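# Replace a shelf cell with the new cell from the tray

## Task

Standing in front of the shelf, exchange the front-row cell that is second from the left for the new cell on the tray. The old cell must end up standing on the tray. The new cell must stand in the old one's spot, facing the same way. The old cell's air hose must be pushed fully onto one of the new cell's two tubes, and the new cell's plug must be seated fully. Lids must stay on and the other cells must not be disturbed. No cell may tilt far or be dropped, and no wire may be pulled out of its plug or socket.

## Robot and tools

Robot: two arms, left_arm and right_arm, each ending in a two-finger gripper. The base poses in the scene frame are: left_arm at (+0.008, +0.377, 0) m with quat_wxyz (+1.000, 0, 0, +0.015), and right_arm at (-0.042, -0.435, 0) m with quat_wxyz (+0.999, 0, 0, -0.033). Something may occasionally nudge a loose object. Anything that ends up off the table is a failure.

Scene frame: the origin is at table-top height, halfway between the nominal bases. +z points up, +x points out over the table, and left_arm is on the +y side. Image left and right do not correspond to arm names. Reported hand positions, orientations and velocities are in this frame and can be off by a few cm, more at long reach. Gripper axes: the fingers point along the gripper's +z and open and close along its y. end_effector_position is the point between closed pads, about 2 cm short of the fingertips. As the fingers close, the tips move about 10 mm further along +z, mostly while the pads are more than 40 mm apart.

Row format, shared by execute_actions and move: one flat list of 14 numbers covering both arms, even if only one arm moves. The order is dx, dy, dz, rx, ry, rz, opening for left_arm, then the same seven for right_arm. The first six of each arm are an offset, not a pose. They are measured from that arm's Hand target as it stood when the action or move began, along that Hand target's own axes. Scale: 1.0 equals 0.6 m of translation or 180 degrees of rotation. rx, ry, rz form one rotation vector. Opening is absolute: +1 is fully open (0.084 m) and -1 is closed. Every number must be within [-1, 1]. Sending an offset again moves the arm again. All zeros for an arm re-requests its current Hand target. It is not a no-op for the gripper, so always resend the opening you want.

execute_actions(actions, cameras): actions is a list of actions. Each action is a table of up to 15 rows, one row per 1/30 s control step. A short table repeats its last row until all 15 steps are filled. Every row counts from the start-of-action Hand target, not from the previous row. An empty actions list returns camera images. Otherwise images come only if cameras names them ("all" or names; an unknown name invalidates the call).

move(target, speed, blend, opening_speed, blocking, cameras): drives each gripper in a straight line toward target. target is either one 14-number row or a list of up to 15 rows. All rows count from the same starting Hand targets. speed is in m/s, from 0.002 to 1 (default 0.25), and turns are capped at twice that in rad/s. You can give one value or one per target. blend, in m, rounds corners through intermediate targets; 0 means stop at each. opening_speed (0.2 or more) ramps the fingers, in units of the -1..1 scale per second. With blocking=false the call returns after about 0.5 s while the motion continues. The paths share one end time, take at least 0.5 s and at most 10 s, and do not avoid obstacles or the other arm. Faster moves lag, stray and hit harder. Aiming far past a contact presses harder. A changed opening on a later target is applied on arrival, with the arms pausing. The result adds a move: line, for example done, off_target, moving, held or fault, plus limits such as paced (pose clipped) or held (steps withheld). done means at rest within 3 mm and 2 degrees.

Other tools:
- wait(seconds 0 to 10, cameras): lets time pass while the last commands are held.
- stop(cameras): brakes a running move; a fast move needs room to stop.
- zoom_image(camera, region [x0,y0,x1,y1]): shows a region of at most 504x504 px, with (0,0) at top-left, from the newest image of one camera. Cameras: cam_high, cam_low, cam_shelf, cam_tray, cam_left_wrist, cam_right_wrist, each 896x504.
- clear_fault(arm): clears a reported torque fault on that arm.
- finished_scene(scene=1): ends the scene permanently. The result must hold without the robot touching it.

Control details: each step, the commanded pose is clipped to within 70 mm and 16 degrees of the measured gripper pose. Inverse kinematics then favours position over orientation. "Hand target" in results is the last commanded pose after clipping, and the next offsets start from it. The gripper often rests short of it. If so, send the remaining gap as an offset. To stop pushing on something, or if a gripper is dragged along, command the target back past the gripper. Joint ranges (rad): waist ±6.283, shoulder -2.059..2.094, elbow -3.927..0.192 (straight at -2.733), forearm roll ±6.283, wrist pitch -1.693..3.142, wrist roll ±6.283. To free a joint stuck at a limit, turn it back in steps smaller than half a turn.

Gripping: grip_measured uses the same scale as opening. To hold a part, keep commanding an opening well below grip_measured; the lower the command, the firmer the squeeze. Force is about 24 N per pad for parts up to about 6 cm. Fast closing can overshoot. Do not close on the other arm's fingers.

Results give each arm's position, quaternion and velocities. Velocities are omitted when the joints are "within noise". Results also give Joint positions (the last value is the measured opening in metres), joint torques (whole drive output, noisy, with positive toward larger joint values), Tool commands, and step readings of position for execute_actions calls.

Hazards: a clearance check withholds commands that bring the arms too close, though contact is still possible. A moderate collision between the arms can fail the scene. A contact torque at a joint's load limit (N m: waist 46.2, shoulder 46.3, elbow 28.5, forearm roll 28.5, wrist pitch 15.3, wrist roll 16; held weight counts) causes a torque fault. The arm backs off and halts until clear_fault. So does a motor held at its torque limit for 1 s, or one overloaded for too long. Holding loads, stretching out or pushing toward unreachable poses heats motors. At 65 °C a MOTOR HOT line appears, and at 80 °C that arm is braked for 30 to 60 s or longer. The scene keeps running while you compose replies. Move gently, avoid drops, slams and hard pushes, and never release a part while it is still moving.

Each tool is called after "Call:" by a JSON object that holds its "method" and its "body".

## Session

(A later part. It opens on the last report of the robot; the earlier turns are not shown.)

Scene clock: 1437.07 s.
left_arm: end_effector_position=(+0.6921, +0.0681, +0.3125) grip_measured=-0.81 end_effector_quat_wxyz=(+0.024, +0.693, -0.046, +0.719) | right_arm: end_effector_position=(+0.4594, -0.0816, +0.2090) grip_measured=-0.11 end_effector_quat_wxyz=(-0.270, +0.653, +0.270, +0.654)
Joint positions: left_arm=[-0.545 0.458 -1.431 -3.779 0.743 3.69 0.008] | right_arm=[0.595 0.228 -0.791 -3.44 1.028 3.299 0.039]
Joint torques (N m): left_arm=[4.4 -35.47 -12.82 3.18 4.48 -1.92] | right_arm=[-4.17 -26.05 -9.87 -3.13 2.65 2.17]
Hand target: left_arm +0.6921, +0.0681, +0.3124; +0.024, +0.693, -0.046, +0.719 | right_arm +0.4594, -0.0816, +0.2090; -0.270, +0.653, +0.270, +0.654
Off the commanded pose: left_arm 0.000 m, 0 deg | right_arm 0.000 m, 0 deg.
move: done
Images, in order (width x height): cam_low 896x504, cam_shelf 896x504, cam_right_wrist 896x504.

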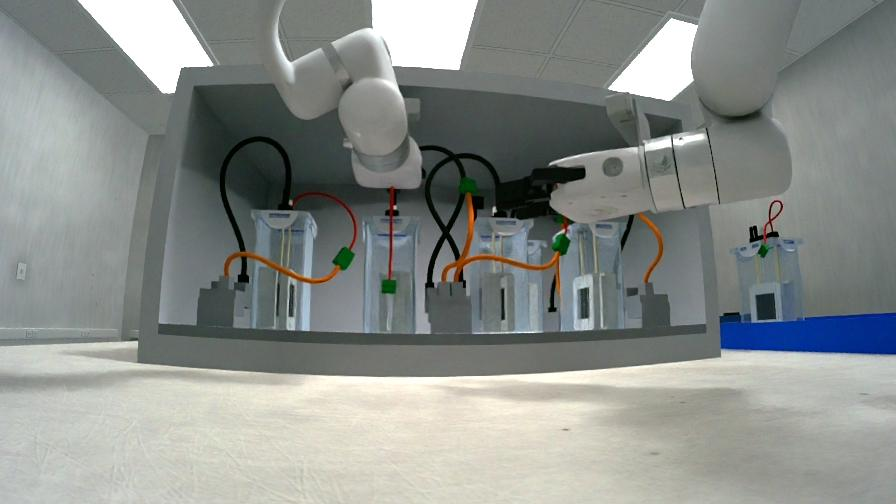

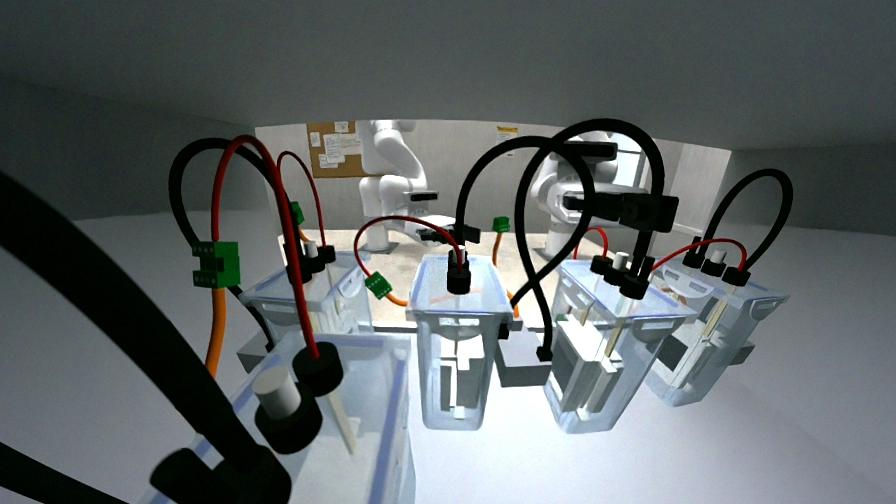

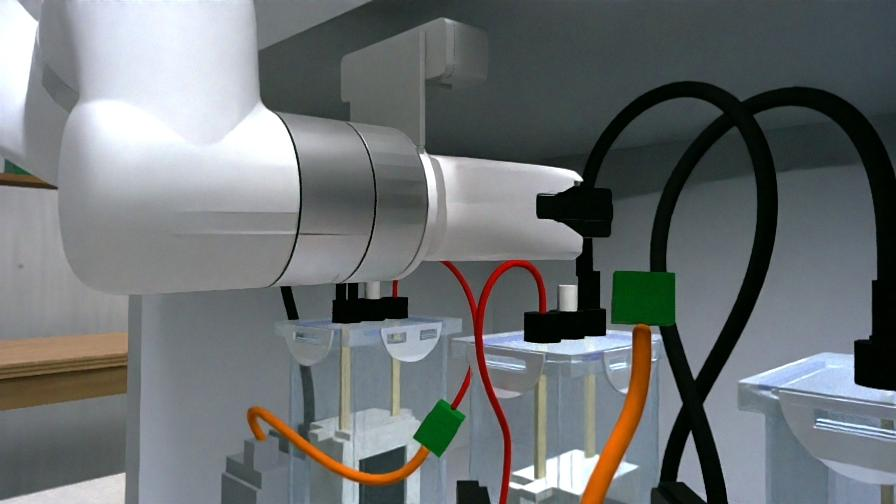

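Call:
{"method": "move", "body": {"target": [-0.01665,0.0005,-0.0006,0,0,0,-1,0,0,0,0,0,0,-0.1], "speed": 0.02, "cameras": ["cam_right_wrist","cam_shelf"]}}

Call:
{"method": "zoom_image", "body": {"camera": "cam_shelf", "region": [590, 190, 690, 290]}}

Call:
{"method": "zoom_image", "body": {"camera": "cam_right_wrist", "region": [510, 190, 660, 340]}}

Scene clock: 1442.30 s.
left_arm: end_effector_position=(+0.6921, +0.0681, +0.3025) grip_measured=-0.81 end_effector_quat_wxyz=(+0.024, +0.693, -0.046, +0.719) | right_arm: end_effector_position=(+0.4594, -0.0816, +0.2090) grip_measured=-0.11 end_effector_quat_wxyz=(-0.270, +0.653, +0.270, +0.654)
Joint positions: left_arm=[-0.547 0.472 -1.424 -3.768 0.761 3.673 0.008] | right_arm=[0.595 0.228 -0.791 -3.44 1.028 3.299 0.039]
Joint torques (N m): left_arm=[-4.78 -32.72 -11 2.85 3.62 -2.05] | right_arm=[-4.29 -26.11 -9.92 -3.21 2.47 2.13]
Hand target: left_arm +0.6921, +0.0681, +0.3024; +0.024, +0.693, -0.046, +0.719 | right_arm +0.4594, -0.0816, +0.2090; -0.270, +0.653, +0.270, +0.654
Off the commanded pose: left_arm 0.000 m, 0 deg | right_arm 0.000 m, 0 deg.
move: done
Images, in order (width x height): cam_shelf 896x504, cam_right_wrist 896x504.

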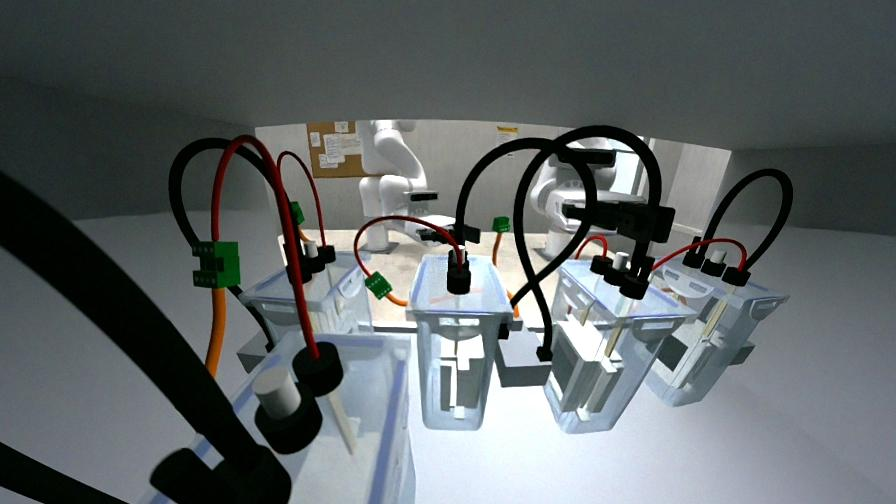

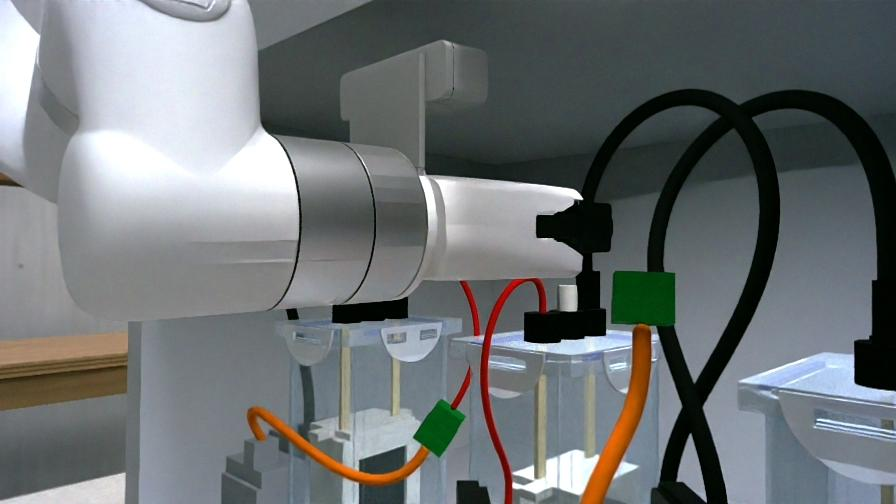

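Scaled by 5.040 from the camera's 896x504 image, which has a finer 1280x720 frame.

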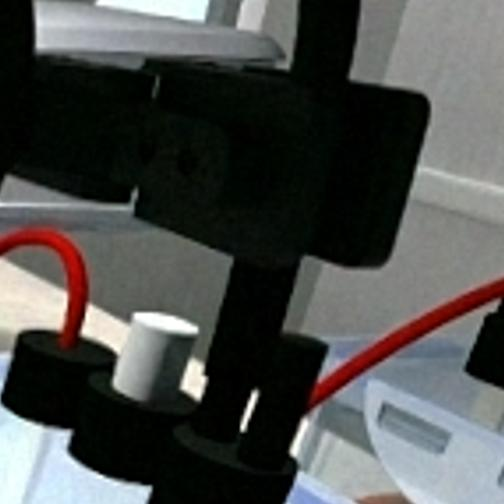

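Scaled by 3.360 from the camera's 896x504 image, which has a finer 1280x720 frame.

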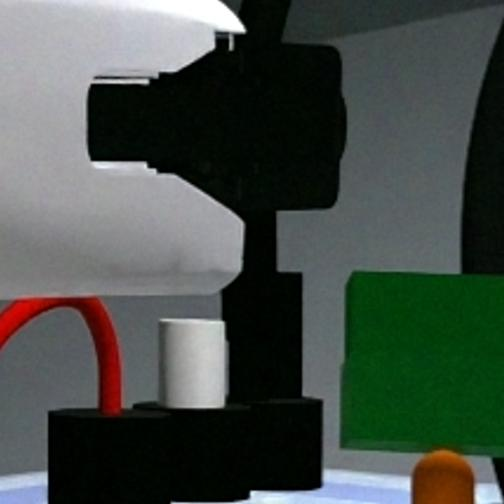

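Call:
{"method": "move", "body": {"target": [-0.0133,0.0004,-0.0005,0,0,0,-1,0,0,0,0,0,0,-0.1], "speed": 0.02, "cameras": ["cam_right_wrist","cam_shelf"]}}

Call:
{"method": "zoom_image", "body": {"camera": "cam_shelf", "region": [590, 190, 690, 290]}}

Call:
{"method": "zoom_image", "body": {"camera": "cam_right_wrist", "region": [510, 190, 660, 340]}}

Scene clock: 1447.93 s.
left_arm: end_effector_position=(+0.6921, +0.0681, +0.2945) grip_measured=-0.81 end_effector_quat_wxyz=(+0.024, +0.693, -0.046, +0.719) | right_arm: end_effector_position=(+0.4594, -0.0816, +0.2090) grip_measured=-0.11 end_effector_quat_wxyz=(-0.270, +0.653, +0.270, +0.654)
Joint positions: left_arm=[-0.549 0.484 -1.419 -3.759 0.776 3.66 0.008] | right_arm=[0.595 0.228 -0.791 -3.44 1.028 3.299 0.039]
Joint torques (N m): left_arm=[-4.93 -27 -8.54 2.63 2.37 -1.99] | right_arm=[-4.49 -26.23 -10.03 -3.16 2.26 2.12]
Hand target: left_arm +0.6921, +0.0681, +0.2944; +0.024, +0.693, -0.046, +0.719 | right_arm +0.4594, -0.0816, +0.2090; -0.270, +0.653, +0.270, +0.654
Off the commanded pose: left_arm 0.000 m, 0 deg | right_arm 0.000 m, 0 deg.
move: done
Images, in order (width x height): cam_shelf 896x504, cam_right_wrist 896x504.

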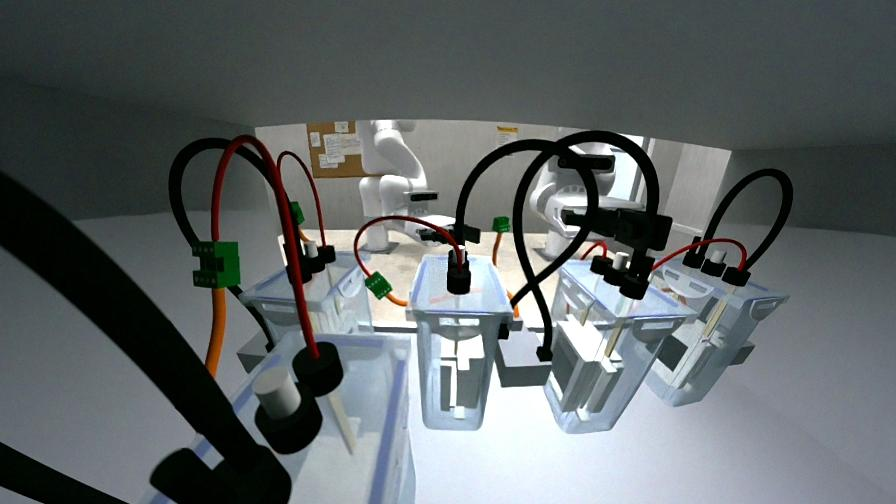

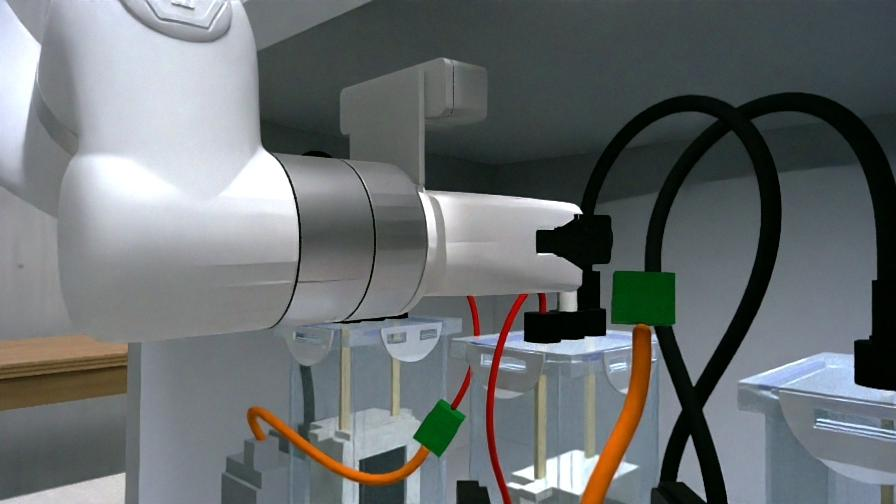

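Scaled by 5.040 from the camera's 896x504 image, which has a finer 1280x720 frame.

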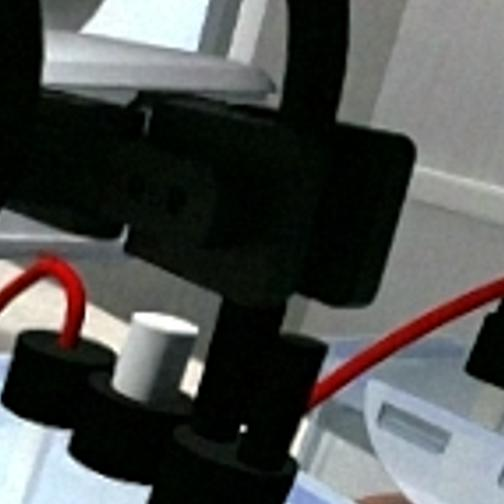

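Scaled by 3.360 from the camera's 896x504 image, which has a finer 1280x720 frame.

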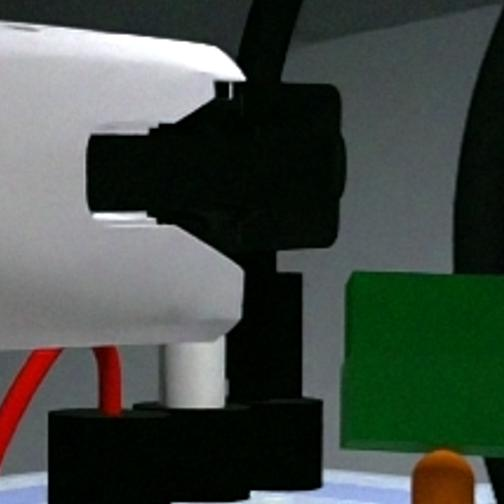

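Call:
{"method": "move", "body": {"target": [-0.0075,0.0002,-0.0003,0,0,0,-1,0,0,0,0,0,0,-0.1], "speed": 0.015, "cameras": ["cam_right_wrist","cam_shelf"]}}

Call:
{"method": "zoom_image", "body": {"camera": "cam_shelf", "region": [590, 190, 690, 290]}}

Call:
{"method": "zoom_image", "body": {"camera": "cam_right_wrist", "region": [510, 190, 660, 340]}}

Scene clock: 1451.77 s.
left_arm: end_effector_position=(+0.6921, +0.0682, +0.2901) grip_measured=-0.81 end_effector_quat_wxyz=(+0.024, +0.693, -0.046, +0.719) | right_arm: end_effector_position=(+0.4594, -0.0816, +0.2090) grip_measured=-0.11 end_effector_quat_wxyz=(-0.270, +0.653, +0.270, +0.654)
Joint positions: left_arm=[-0.55 0.491 -1.416 -3.755 0.784 3.653 0.008] | right_arm=[0.595 0.228 -0.791 -3.44 1.028 3.299 0.039]
Joint torques (N m): left_arm=[-2.87 -15.58 -5.82 2.17 0.84 -1.79] | right_arm=[-4.04 -26.02 -9.85 -2.84 2.2 2.09]
Hand target: left_arm +0.6921, +0.0682, +0.2899; +0.024, +0.693, -0.046, +0.719 | right_arm +0.4594, -0.0816, +0.2090; -0.270, +0.653, +0.270, +0.654
Off the commanded pose: left_arm 0.000 m, 0 deg | right_arm 0.000 m, 0 deg.
move: done
Images, in order (width x height): cam_shelf 896x504, cam_right_wrist 896x504.

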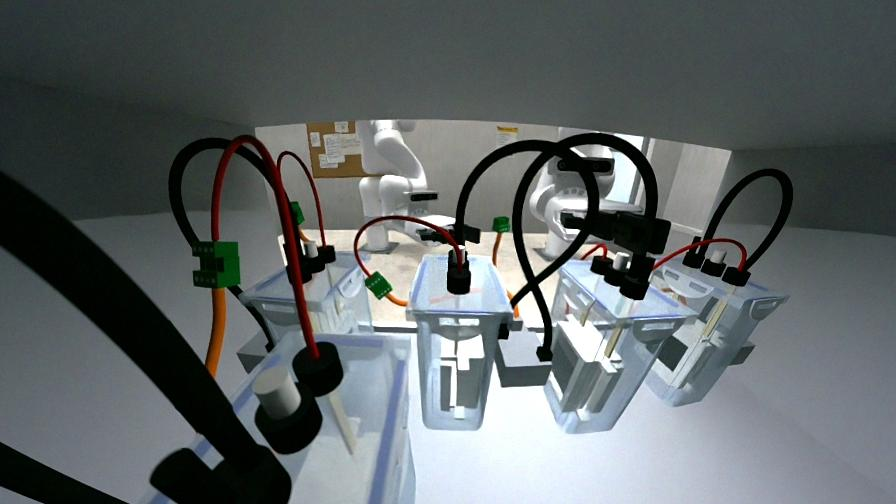

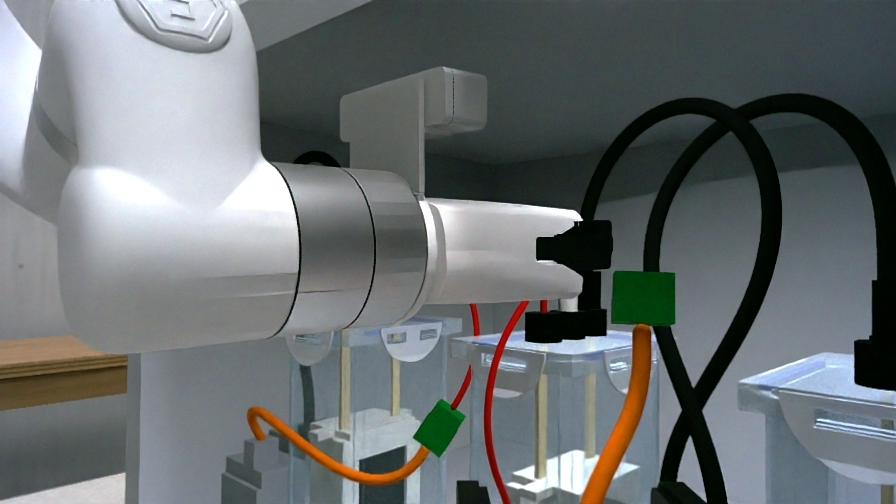

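Scaled by 5.040 from the camera's 896x504 image, which has a finer 1280x720 frame.

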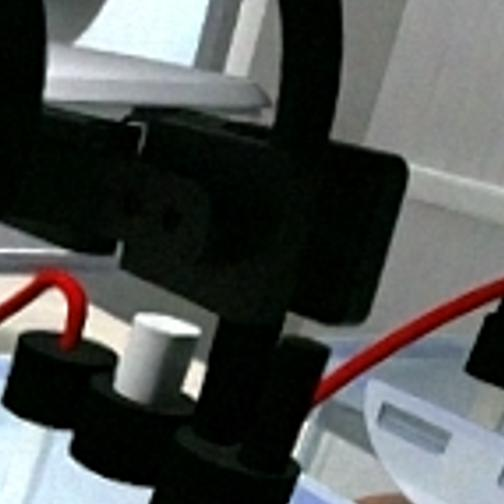

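Scaled by 3.360 from the camera's 896x504 image, which has a finer 1280x720 frame.

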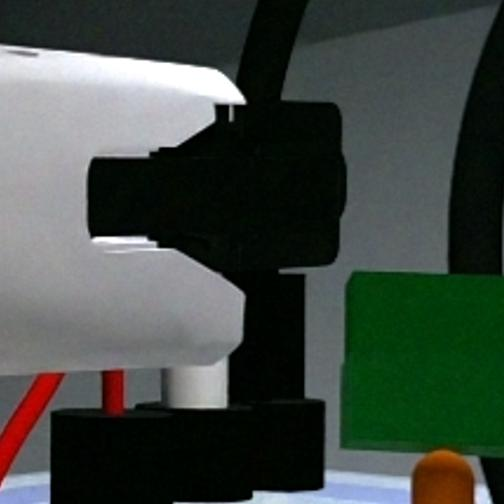

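Call:
{"method": "move", "body": {"target": [-0.004,0.0001,-0.0002,0,0,0,-1,0,0,0,0,0,0,-0.1], "speed": 0.01, "cameras": ["cam_right_wrist","cam_shelf"]}}

Call:
{"method": "zoom_image", "body": {"camera": "cam_shelf", "region": [605, 230, 675, 300]}}

Call:
{"method": "zoom_image", "body": {"camera": "cam_right_wrist", "region": [510, 190, 660, 340]}}

Scene clock: 1456.97 s.
left_arm: end_effector_position=(+0.6921, +0.0682, +0.2877) grip_measured=-0.81 end_effector_quat_wxyz=(+0.024, +0.693, -0.046, +0.719) | right_arm: end_effector_position=(+0.4594, -0.0816, +0.2090) grip_measured=-0.11 end_effector_quat_wxyz=(-0.270, +0.653, +0.270, +0.654)
Joint positions: left_arm=[-0.55 0.494 -1.414 -3.753 0.789 3.65 0.008] | right_arm=[0.595 0.228 -0.791 -3.44 1.028 3.299 0.039]
Joint torques (N m): left_arm=[-4.18 -17.46 -4.27 2.11 0.16 -1.89] | right_arm=[-4.31 -25.85 -9.83 -2.91 2.01 2.13]
Hand target: left_arm +0.6920, +0.0682, +0.2875; +0.024, +0.693, -0.046, +0.719 | right_arm +0.4594, -0.0816, +0.2090; -0.270, +0.653, +0.270, +0.654
Off the commanded pose: left_arm 0.000 m, 0 deg | right_arm 0.000 m, 0 deg.
move: done
Images, in order (width x height): cam_shelf 896x504, cam_right_wrist 896x504.

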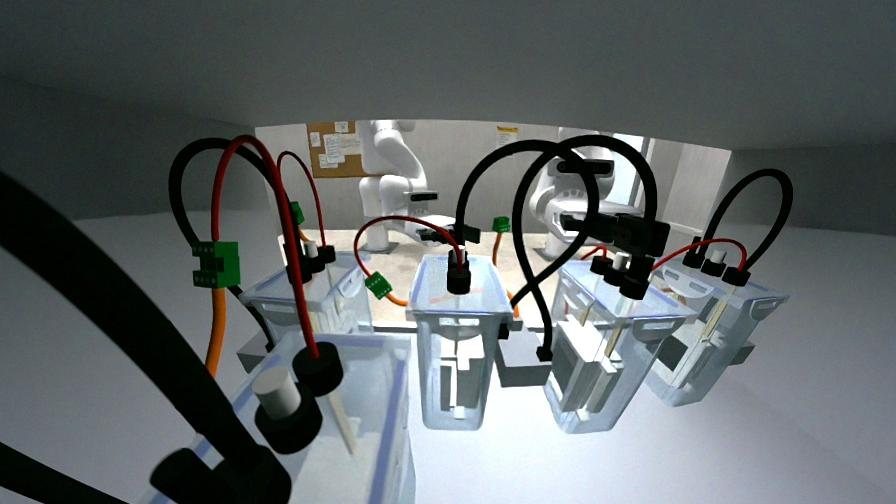

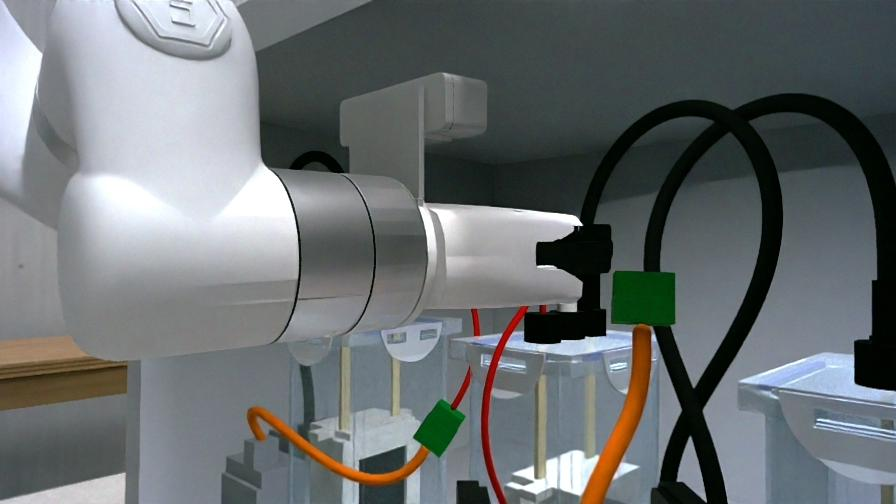

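Scaled by 7.200 from the camera's 896x504 image, which has a finer 1280x720 frame.

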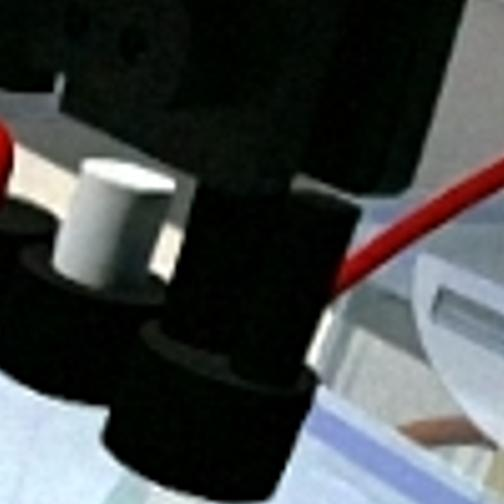

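Scaled by 3.360 from the camera's 896x504 image, which has a finer 1280x720 frame.

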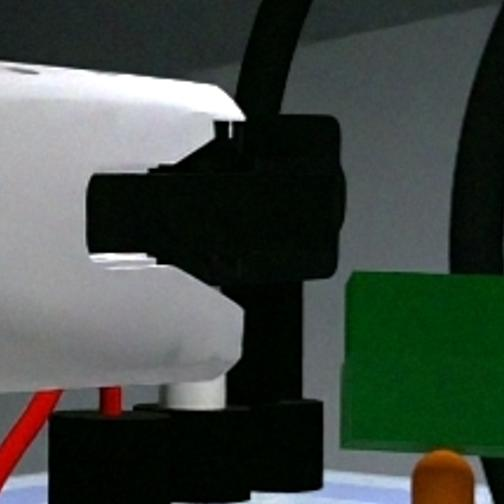

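Call:
{"method": "move", "body": {"target": [-0.003,0.0001,-0.0001,0,0,0,-1,0,0,0,0,0,0,-0.1], "speed": 0.01, "cameras": ["cam_right_wrist","cam_shelf"]}}

Call:
{"method": "zoom_image", "body": {"camera": "cam_shelf", "region": [605, 230, 675, 300]}}

Call:
{"method": "zoom_image", "body": {"camera": "cam_right_wrist", "region": [560, 250, 640, 350]}}

Scene clock: 1462.23 s.
left_arm: end_effector_position=(+0.6921, +0.0682, +0.2859) grip_measured=-0.81 end_effector_quat_wxyz=(+0.024, +0.693, -0.046, +0.719) | right_arm: end_effector_position=(+0.4594, -0.0816, +0.2090) grip_measured=-0.11 end_effector_quat_wxyz=(-0.270, +0.653, +0.270, +0.654)
Joint positions: left_arm=[-0.551 0.497 -1.413 -3.751 0.792 3.647 0.008] | right_arm=[0.595 0.228 -0.791 -3.44 1.028 3.299 0.039]
Joint torques (N m): left_arm=[-3.81 -4.98 1.88 1.03 -3.23 -1.86] | right_arm=[-4.6 -25.88 -9.91 -3.11 1.78 2.11]
Hand target: left_arm +0.6920, +0.0682, +0.2857; +0.024, +0.693, -0.046, +0.719 | right_arm +0.4594, -0.0816, +0.2090; -0.270, +0.653, +0.270, +0.654
Off the commanded pose: left_arm 0.000 m, 0 deg | right_arm 0.000 m, 0 deg.
move: done
Images, in order (width x height): cam_shelf 896x504, cam_right_wrist 896x504.

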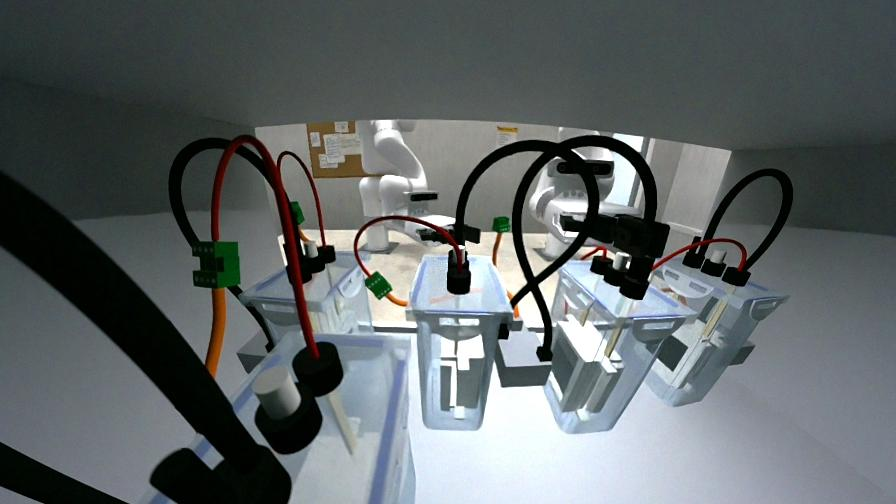

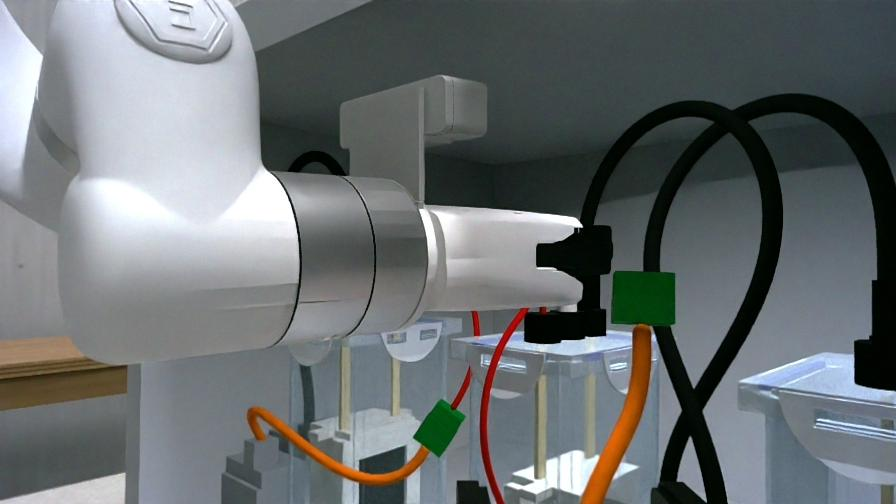

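Scaled by 7.200 from the camera's 896x504 image, which has a finer 1280x720 frame.

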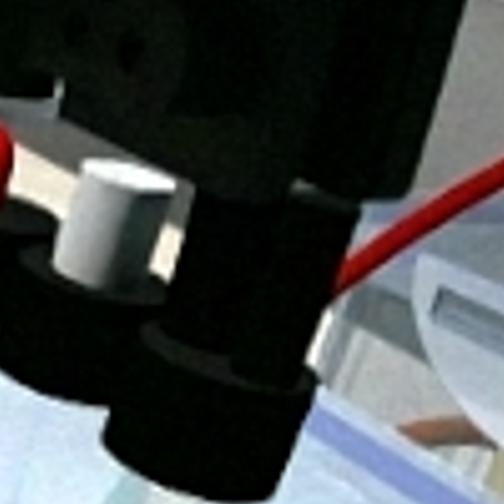

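Scaled by 5.040 from the camera's 896x504 image, which has a finer 1280x720 frame.

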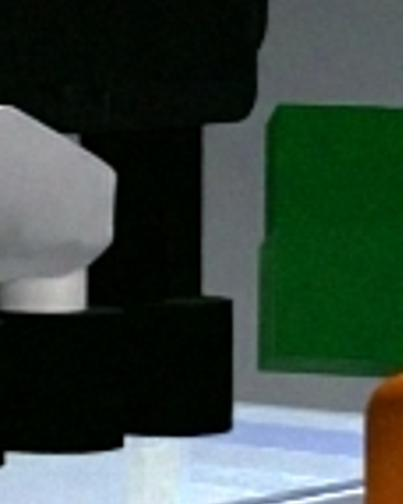

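Call:
{"method": "move", "body": {"target": [[0,0,0,0,0,0,-0.3,0,0,0,0,0,0,-0.1],[0,0,-0.1,0,0,0,-0.3,0,0,0,0,0,0,-0.1]], "speed": 0.06, "opening_speed": 0.5, "cameras": ["cam_right_wrist","cam_shelf","cam_low","cam_left_wrist"]}}

Call:
{"method": "zoom_image", "body": {"camera": "cam_shelf", "region": [590, 190, 690, 310]}}

Call:
{"method": "zoom_image", "body": {"camera": "cam_right_wrist", "region": [510, 190, 660, 350]}}

Scene clock: 1468.13 s.
left_arm: end_effector_position=(+0.6324, +0.0742, +0.2836) grip_measured=-0.32 end_effector_quat_wxyz=(+0.024, +0.693, -0.046, +0.719) | right_arm: end_effector_position=(+0.4594, -0.0816, +0.2090) grip_measured=-0.11 end_effector_quat_wxyz=(-0.270, +0.653, +0.270, +0.654)
Joint positions: left_arm=[-0.608 0.334 -1.16 -3.773 0.891 3.625 0.03] | right_arm=[0.595 0.228 -0.791 -3.44 1.028 3.299 0.039]
Joint torques (N m): left_arm=[-4.52 -49.02 -12.4 -2.48 4.9 -2] | right_arm=[-4.47 -25.8 -9.86 -2.98 1.68 2.11]
Hand target: left_arm +0.6324, +0.0742, +0.2836; +0.024, +0.693, -0.046, +0.719 | right_arm +0.4594, -0.0816, +0.2090; -0.270, +0.653, +0.270, +0.654
Off the commanded pose: left_arm 0.000 m, 0 deg | right_arm 0.000 m, 0 deg.
move: done
Images, in order (width x height): cam_low 896x504, cam_shelf 896x504, cam_left_wrist 896x504, cam_right_wrist 896x504.

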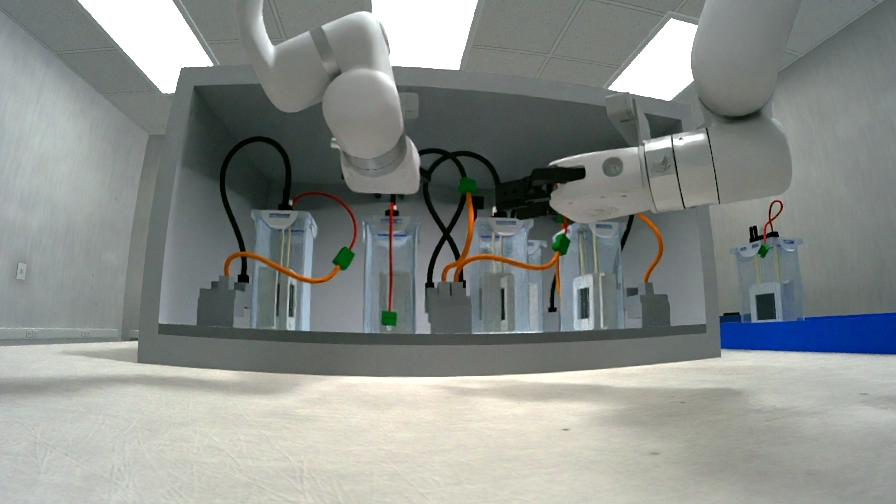

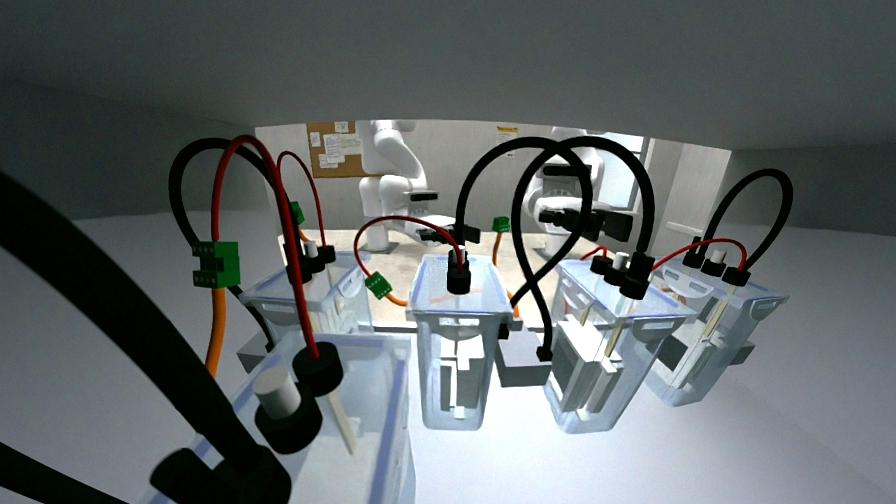

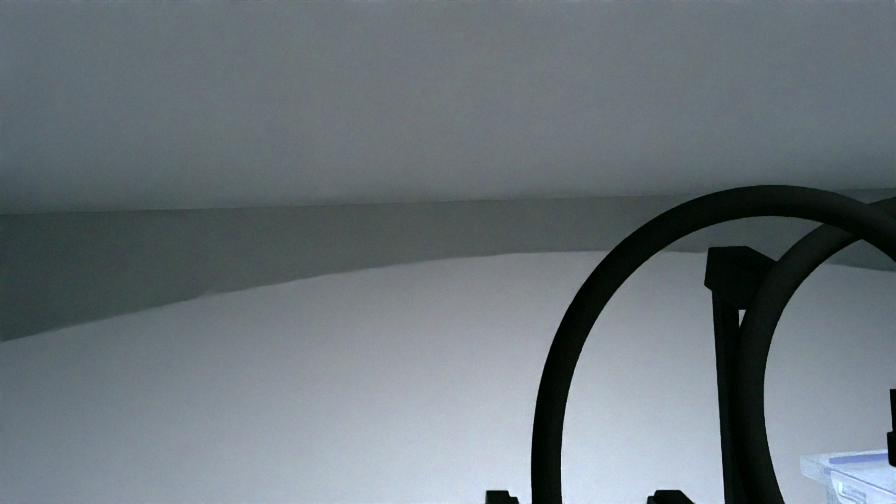

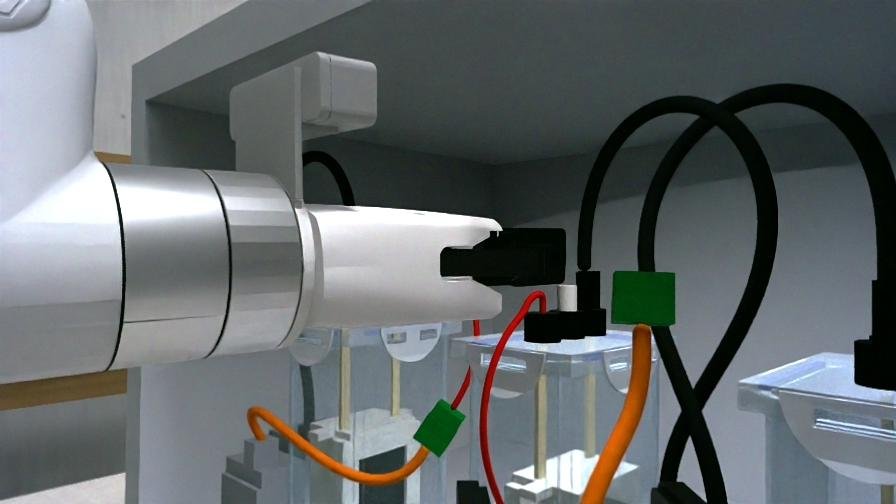

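Scaled by 4.200 from the camera's 896x504 image, which has a finer 1280x720 frame.

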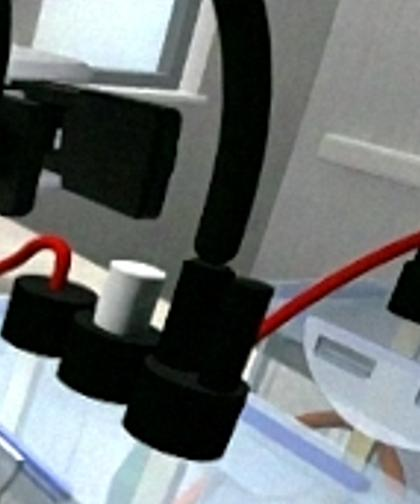

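Scaled by 3.150 from the camera's 896x504 image, which has a finer 1280x720 frame.

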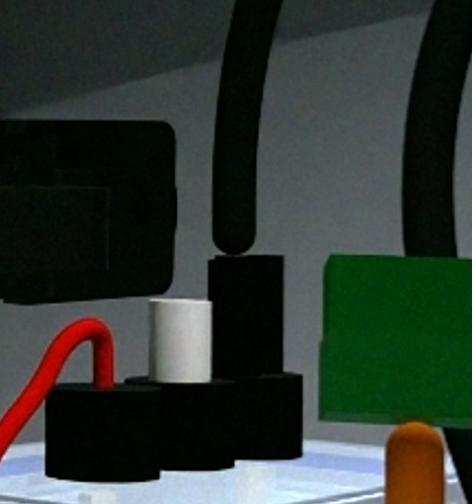

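Call:
{"method": "move", "body": {"target": [0.01,0,-0.22,0,0,0,-0.3,0,0,0,0,0,0,-0.1], "speed": 0.08, "cameras": ["cam_right_wrist","cam_shelf","cam_low","cam_left_wrist"]}}

Call:
{"method": "zoom_image", "body": {"camera": "cam_low", "region": [340, 160, 500, 340]}}

Scene clock: 1474.13 s.
left_arm: end_effector_position=(+0.5009, +0.0872, +0.2849) grip_measured=-0.32 end_effector_quat_wxyz=(+0.024, +0.693, -0.046, +0.719) | right_arm: end_effector_position=(+0.4594, -0.0816, +0.2090) grip_measured=-0.11 end_effector_quat_wxyz=(-0.270, +0.653, +0.270, +0.654)
Joint positions: left_arm=[-0.786 -0.004 -0.711 -3.916 1.056 3.651 0.03] | right_arm=[0.595 0.228 -0.791 -3.44 1.028 3.299 0.039]
Joint torques (N m): left_arm=[-4.4 -37.61 -11.3 -2.37 4.79 1.9] | right_arm=[-4.3 -25.69 -9.97 -2.72 1.68 1.95]
Hand target: left_arm +0.5009, +0.0872, +0.2850; +0.024, +0.693, -0.046, +0.719 | right_arm +0.4594, -0.0816, +0.2090; -0.270, +0.653, +0.270, +0.654
Off the commanded pose: left_arm 0.000 m, 0 deg | right_arm 0.000 m, 0 deg.
move: done
Images, in order (width x height): cam_low 896x504, cam_shelf 896x504, cam_left_wrist 896x504, cam_right_wrist 896x504.

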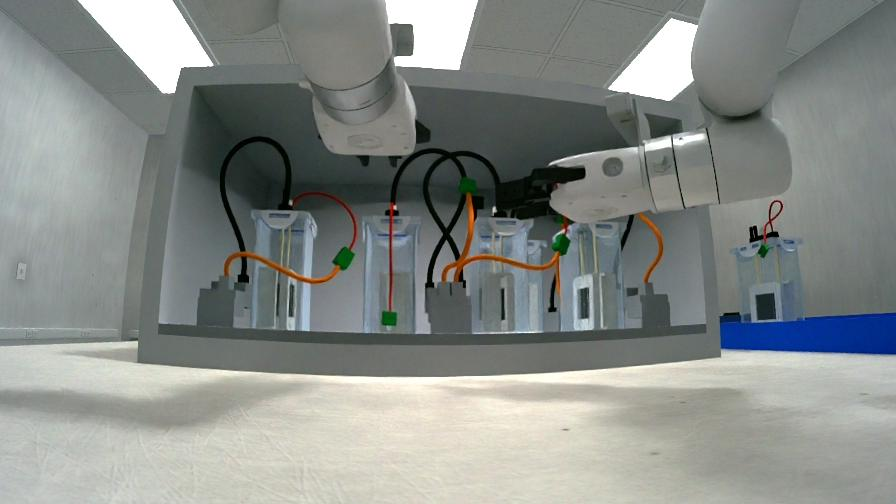

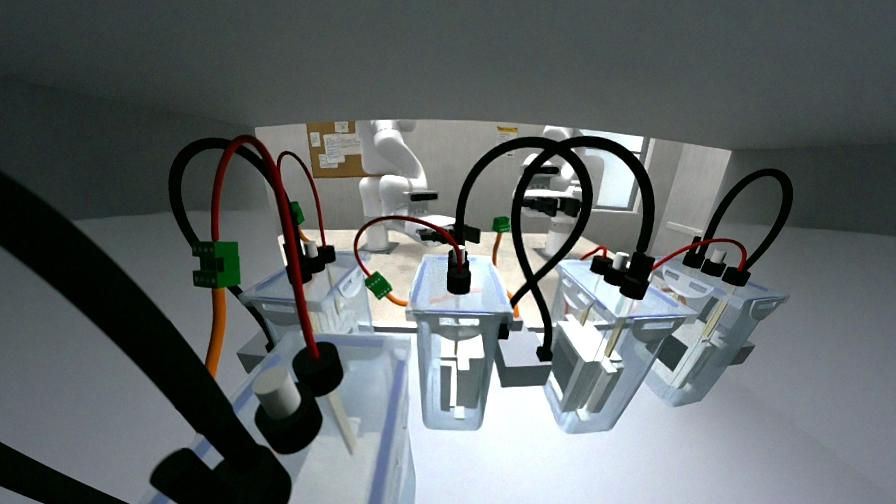

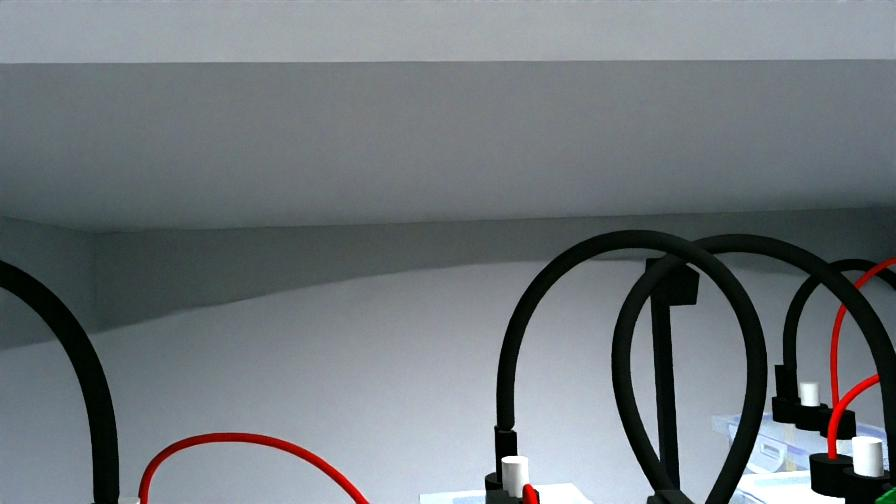

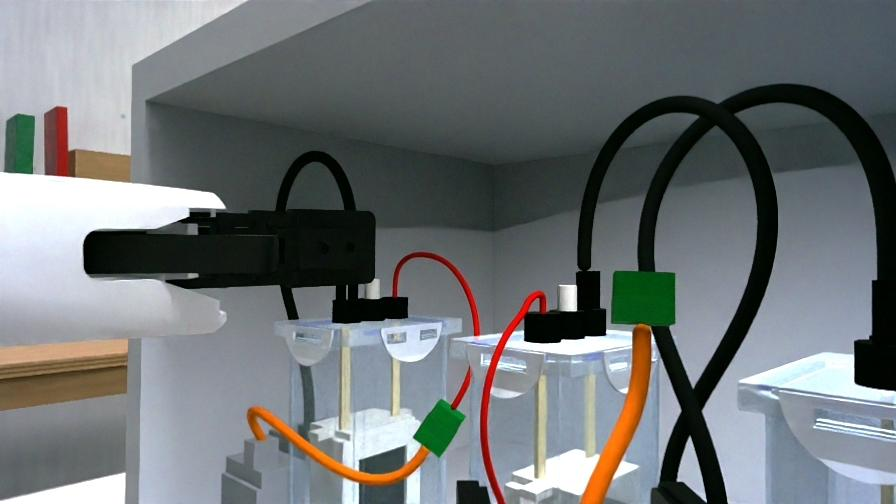

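Scaled by 2.800 from the camera's 896x504 image, which has a finer 1280x720 frame.

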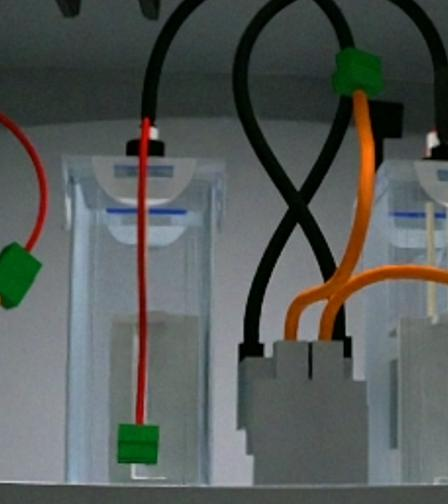

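Call:
{"method": "move", "body": {"target": [-0.29,-0.01,-0.09,0,0.0,0.019,-0.3,0,0,0,0,0,0,-0.1], "speed": 0.15, "cameras": ["cam_left_wrist","cam_right_wrist"]}}

Scene clock: 1481.00 s.
left_arm: end_effector_position=(+0.4545, +0.1037, +0.1095) grip_measured=-0.32 end_effector_quat_wxyz=(+0.002, +0.691, -0.067, +0.719) | right_arm: end_effector_position=(+0.4594, -0.0816, +0.2090) grip_measured=-0.11 end_effector_quat_wxyz=(-0.270, +0.653, +0.270, +0.654)
Joint positions: left_arm=[-0.916 0.451 -0.626 -3.93 1.482 3.359 0.03] | right_arm=[0.595 0.228 -0.791 -3.44 1.028 3.299 0.039]
Joint torques (N m): left_arm=[-4.45 -22.79 -12.16 -2.79 5.14 -1.98] | right_arm=[-4.12 -25.57 -9.94 -2.82 1.71 2.04]
Hand target: left_arm +0.4545, +0.1037, +0.1095; +0.002, +0.691, -0.067, +0.719 | right_arm +0.4594, -0.0816, +0.2090; -0.270, +0.653, +0.270, +0.654
Off the commanded pose: left_arm 0.000 m, 0 deg | right_arm 0.000 m, 0 deg.
move: done
Images, in order (width x height): cam_left_wrist 896x504, cam_right_wrist 896x504.

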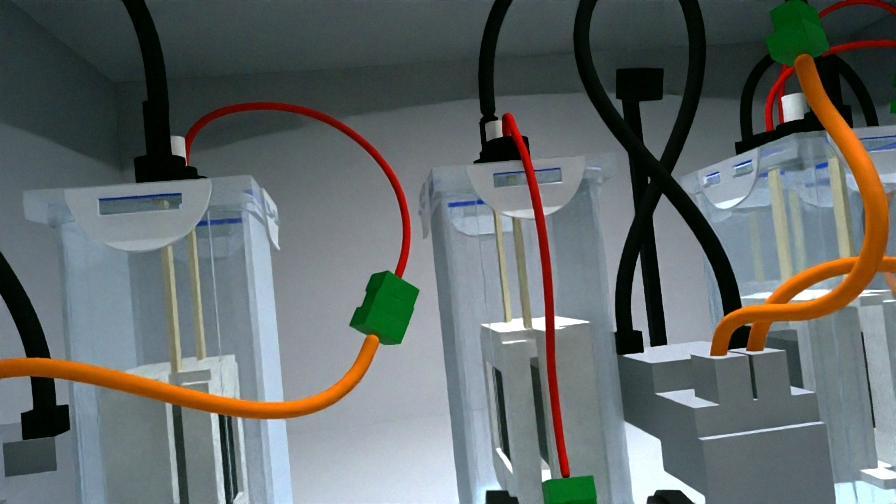

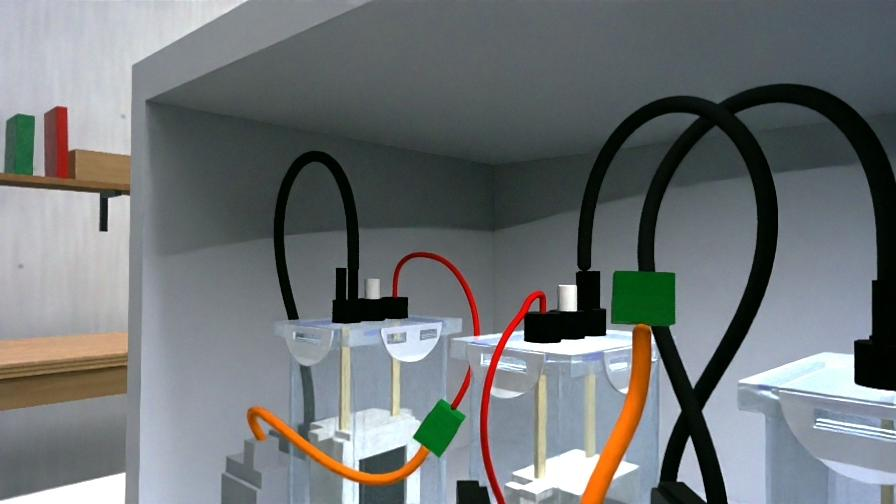

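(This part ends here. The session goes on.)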